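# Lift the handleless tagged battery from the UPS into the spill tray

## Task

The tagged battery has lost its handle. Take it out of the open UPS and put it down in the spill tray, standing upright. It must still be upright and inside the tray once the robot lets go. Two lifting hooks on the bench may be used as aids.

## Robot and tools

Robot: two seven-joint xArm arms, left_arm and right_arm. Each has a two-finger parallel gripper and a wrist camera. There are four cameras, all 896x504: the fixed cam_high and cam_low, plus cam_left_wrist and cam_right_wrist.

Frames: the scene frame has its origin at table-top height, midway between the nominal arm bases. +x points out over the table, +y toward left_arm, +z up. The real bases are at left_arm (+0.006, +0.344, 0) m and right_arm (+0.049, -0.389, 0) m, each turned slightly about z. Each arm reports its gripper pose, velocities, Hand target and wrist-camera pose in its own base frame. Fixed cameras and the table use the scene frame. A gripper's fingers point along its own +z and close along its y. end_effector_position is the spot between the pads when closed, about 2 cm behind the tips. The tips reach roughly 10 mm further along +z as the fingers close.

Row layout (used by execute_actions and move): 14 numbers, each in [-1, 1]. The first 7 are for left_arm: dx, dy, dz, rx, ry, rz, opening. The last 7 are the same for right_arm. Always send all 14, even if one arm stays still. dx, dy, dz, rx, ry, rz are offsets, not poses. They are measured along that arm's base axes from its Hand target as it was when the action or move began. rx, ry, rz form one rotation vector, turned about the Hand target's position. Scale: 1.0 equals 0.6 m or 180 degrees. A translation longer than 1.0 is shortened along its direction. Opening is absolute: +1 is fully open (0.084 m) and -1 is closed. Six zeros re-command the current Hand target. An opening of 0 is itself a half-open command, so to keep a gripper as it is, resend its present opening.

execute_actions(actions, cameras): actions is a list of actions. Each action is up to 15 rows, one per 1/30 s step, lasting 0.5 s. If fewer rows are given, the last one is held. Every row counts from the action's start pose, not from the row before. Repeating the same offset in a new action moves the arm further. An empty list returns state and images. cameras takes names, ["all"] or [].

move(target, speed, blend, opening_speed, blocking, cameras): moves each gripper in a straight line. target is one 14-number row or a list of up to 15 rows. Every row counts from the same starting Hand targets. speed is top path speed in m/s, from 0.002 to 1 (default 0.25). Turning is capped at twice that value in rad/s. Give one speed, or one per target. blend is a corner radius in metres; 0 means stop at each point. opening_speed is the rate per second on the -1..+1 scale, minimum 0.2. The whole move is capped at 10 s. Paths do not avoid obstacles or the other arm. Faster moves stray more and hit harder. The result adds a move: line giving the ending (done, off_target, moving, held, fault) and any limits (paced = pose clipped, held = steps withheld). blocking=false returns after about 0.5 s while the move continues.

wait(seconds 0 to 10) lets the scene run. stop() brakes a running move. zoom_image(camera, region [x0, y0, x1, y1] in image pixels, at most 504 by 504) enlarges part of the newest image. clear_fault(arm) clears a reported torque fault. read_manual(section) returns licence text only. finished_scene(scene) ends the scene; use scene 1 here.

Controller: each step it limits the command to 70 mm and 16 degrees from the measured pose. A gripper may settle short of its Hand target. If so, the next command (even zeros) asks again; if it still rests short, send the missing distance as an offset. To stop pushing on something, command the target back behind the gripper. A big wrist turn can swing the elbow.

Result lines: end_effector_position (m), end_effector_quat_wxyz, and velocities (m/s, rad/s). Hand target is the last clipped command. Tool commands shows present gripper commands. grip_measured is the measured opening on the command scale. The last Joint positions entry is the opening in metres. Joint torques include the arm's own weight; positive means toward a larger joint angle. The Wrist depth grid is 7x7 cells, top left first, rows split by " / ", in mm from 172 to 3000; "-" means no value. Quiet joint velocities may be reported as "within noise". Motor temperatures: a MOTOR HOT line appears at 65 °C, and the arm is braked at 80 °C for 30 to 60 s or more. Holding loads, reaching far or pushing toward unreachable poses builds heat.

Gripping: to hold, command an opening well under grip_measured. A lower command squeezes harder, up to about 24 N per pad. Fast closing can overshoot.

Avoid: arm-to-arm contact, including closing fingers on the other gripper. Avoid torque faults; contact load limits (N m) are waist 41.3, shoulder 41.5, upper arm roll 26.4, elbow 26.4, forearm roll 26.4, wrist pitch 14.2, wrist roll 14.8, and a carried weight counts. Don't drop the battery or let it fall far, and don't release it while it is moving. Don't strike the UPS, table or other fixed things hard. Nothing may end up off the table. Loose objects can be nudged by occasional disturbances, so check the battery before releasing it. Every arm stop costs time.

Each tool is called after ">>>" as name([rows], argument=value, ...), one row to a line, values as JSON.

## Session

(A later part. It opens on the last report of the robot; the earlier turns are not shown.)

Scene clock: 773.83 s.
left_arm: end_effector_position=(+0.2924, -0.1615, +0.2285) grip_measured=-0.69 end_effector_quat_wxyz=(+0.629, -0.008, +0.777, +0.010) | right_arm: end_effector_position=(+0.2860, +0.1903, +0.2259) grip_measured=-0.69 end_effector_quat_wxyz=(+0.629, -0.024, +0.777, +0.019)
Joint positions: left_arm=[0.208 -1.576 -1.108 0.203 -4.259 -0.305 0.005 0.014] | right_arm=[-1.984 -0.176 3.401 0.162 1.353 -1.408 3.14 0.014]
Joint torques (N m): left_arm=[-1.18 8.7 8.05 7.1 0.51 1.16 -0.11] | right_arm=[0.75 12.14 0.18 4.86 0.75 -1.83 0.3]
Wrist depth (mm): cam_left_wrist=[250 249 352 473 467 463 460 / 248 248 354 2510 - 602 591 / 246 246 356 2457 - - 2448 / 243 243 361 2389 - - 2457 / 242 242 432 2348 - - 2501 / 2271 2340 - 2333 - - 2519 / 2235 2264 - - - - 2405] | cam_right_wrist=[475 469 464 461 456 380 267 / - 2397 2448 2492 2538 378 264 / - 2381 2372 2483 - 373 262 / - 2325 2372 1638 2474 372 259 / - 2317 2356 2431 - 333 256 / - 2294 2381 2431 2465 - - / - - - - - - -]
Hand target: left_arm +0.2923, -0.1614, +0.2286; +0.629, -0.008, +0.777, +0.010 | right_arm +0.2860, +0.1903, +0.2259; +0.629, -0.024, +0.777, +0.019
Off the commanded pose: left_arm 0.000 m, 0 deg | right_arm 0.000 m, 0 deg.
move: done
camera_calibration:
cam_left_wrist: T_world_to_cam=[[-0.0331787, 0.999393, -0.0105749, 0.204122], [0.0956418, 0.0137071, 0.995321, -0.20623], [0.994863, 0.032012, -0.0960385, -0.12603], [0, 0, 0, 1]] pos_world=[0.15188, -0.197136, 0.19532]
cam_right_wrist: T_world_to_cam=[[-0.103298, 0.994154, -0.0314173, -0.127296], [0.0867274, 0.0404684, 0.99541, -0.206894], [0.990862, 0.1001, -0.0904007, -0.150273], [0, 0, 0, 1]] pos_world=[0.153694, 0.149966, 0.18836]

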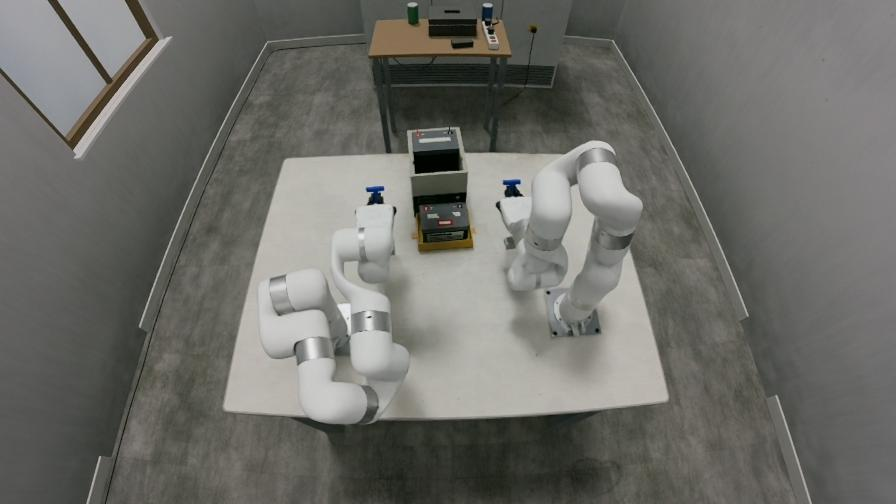

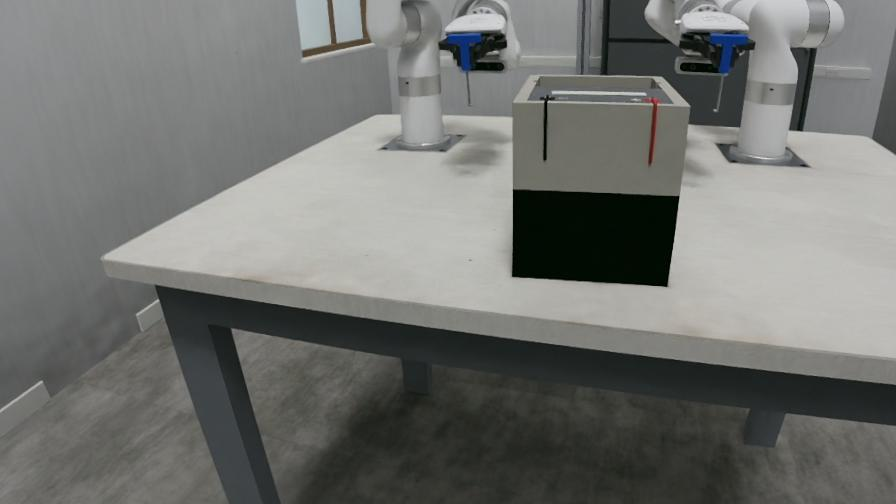

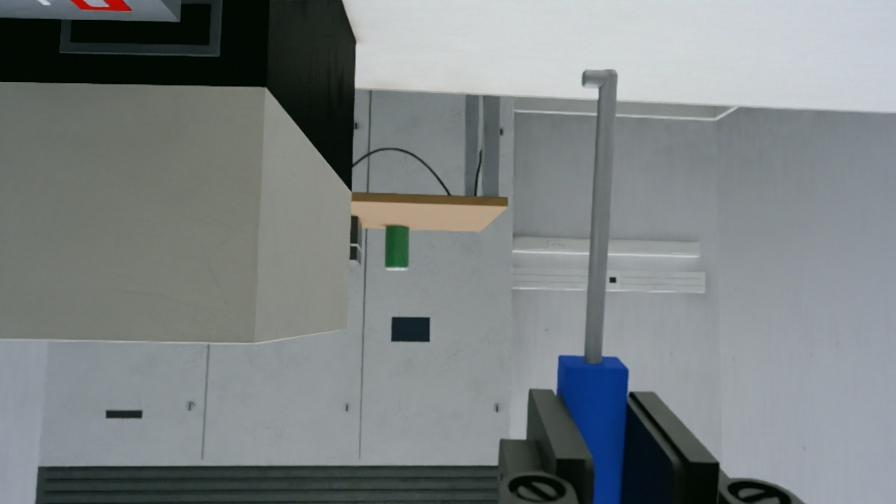

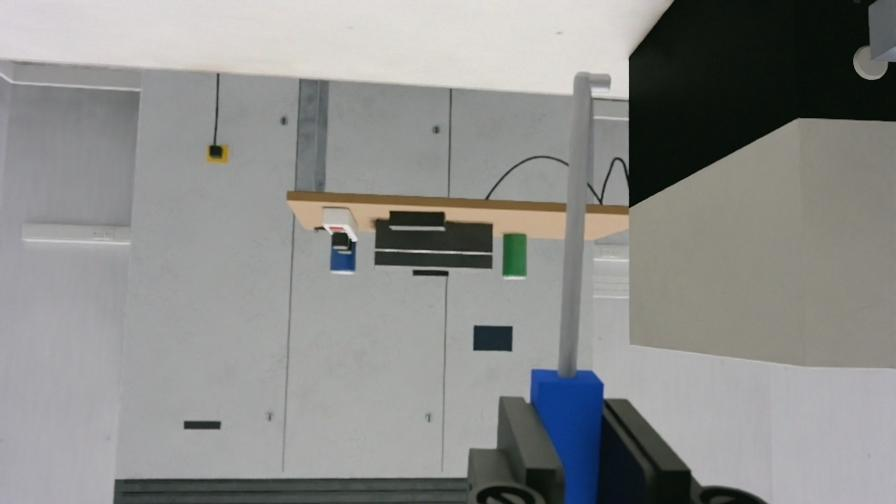

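>>> move(target=[0, 0, -0.2, 0, 0, 0, -1, 0, 0, -0.2, 0, 0, 0, -1], speed=0.15)

>>> finished_scene(scene=1)

Scene clock: 779.73 s.
left_arm: end_effector_position=(+0.2923, -0.1615, +0.1086) grip_measured=-0.69 end_effector_quat_wxyz=(+0.629, -0.008, +0.777, +0.010) | right_arm: end_effector_position=(+0.2860, +0.1903, +0.1059) grip_measured=-0.69 end_effector_quat_wxyz=(+0.629, -0.024, +0.777, +0.019)
Joint positions: left_arm=[0.195 -1.532 -1.741 0.212 -4.589 -0.142 -0.282 0.014] | right_arm=[-1.968 -0.841 3.265 0.293 1.189 -1.652 3.613 0.014]
Joint torques (N m): left_arm=[0.52 10.95 7.18 -1.7 1.3 1.56 0.2] | right_arm=[0.77 14.65 -1.16 -2.62 0.83 -1.92 0.33]
Wrist depth (mm): cam_left_wrist=[- 192 192 190 188 186 185 / - 210 232 230 227 223 221 / - 210 307 379 324 365 358 / 185 243 359 1799 - - 2309 / 182 241 362 2372 - - 2501 / 238 238 314 2389 - - 2448 / 237 236 276 - - - 2448] | cam_right_wrist=[189 186 185 183 181 179 177 / 228 226 224 242 238 213 211 / 384 327 369 363 354 304 231 / - 2309 2372 1615 1560 371 258 / - 2309 2325 1607 - 369 256 / - 2302 2356 2414 - 366 253 / - - - - - 329 251]
Hand target: left_arm +0.2923, -0.1614, +0.1086; +0.629, -0.008, +0.777, +0.010 | right_arm +0.2860, +0.1903, +0.1059; +0.629, -0.024, +0.777, +0.019
Off the commanded pose: left_arm 0.000 m, 0 deg | right_arm 0.000 m, 0 deg.
move: done

The scene is finished: the task was done.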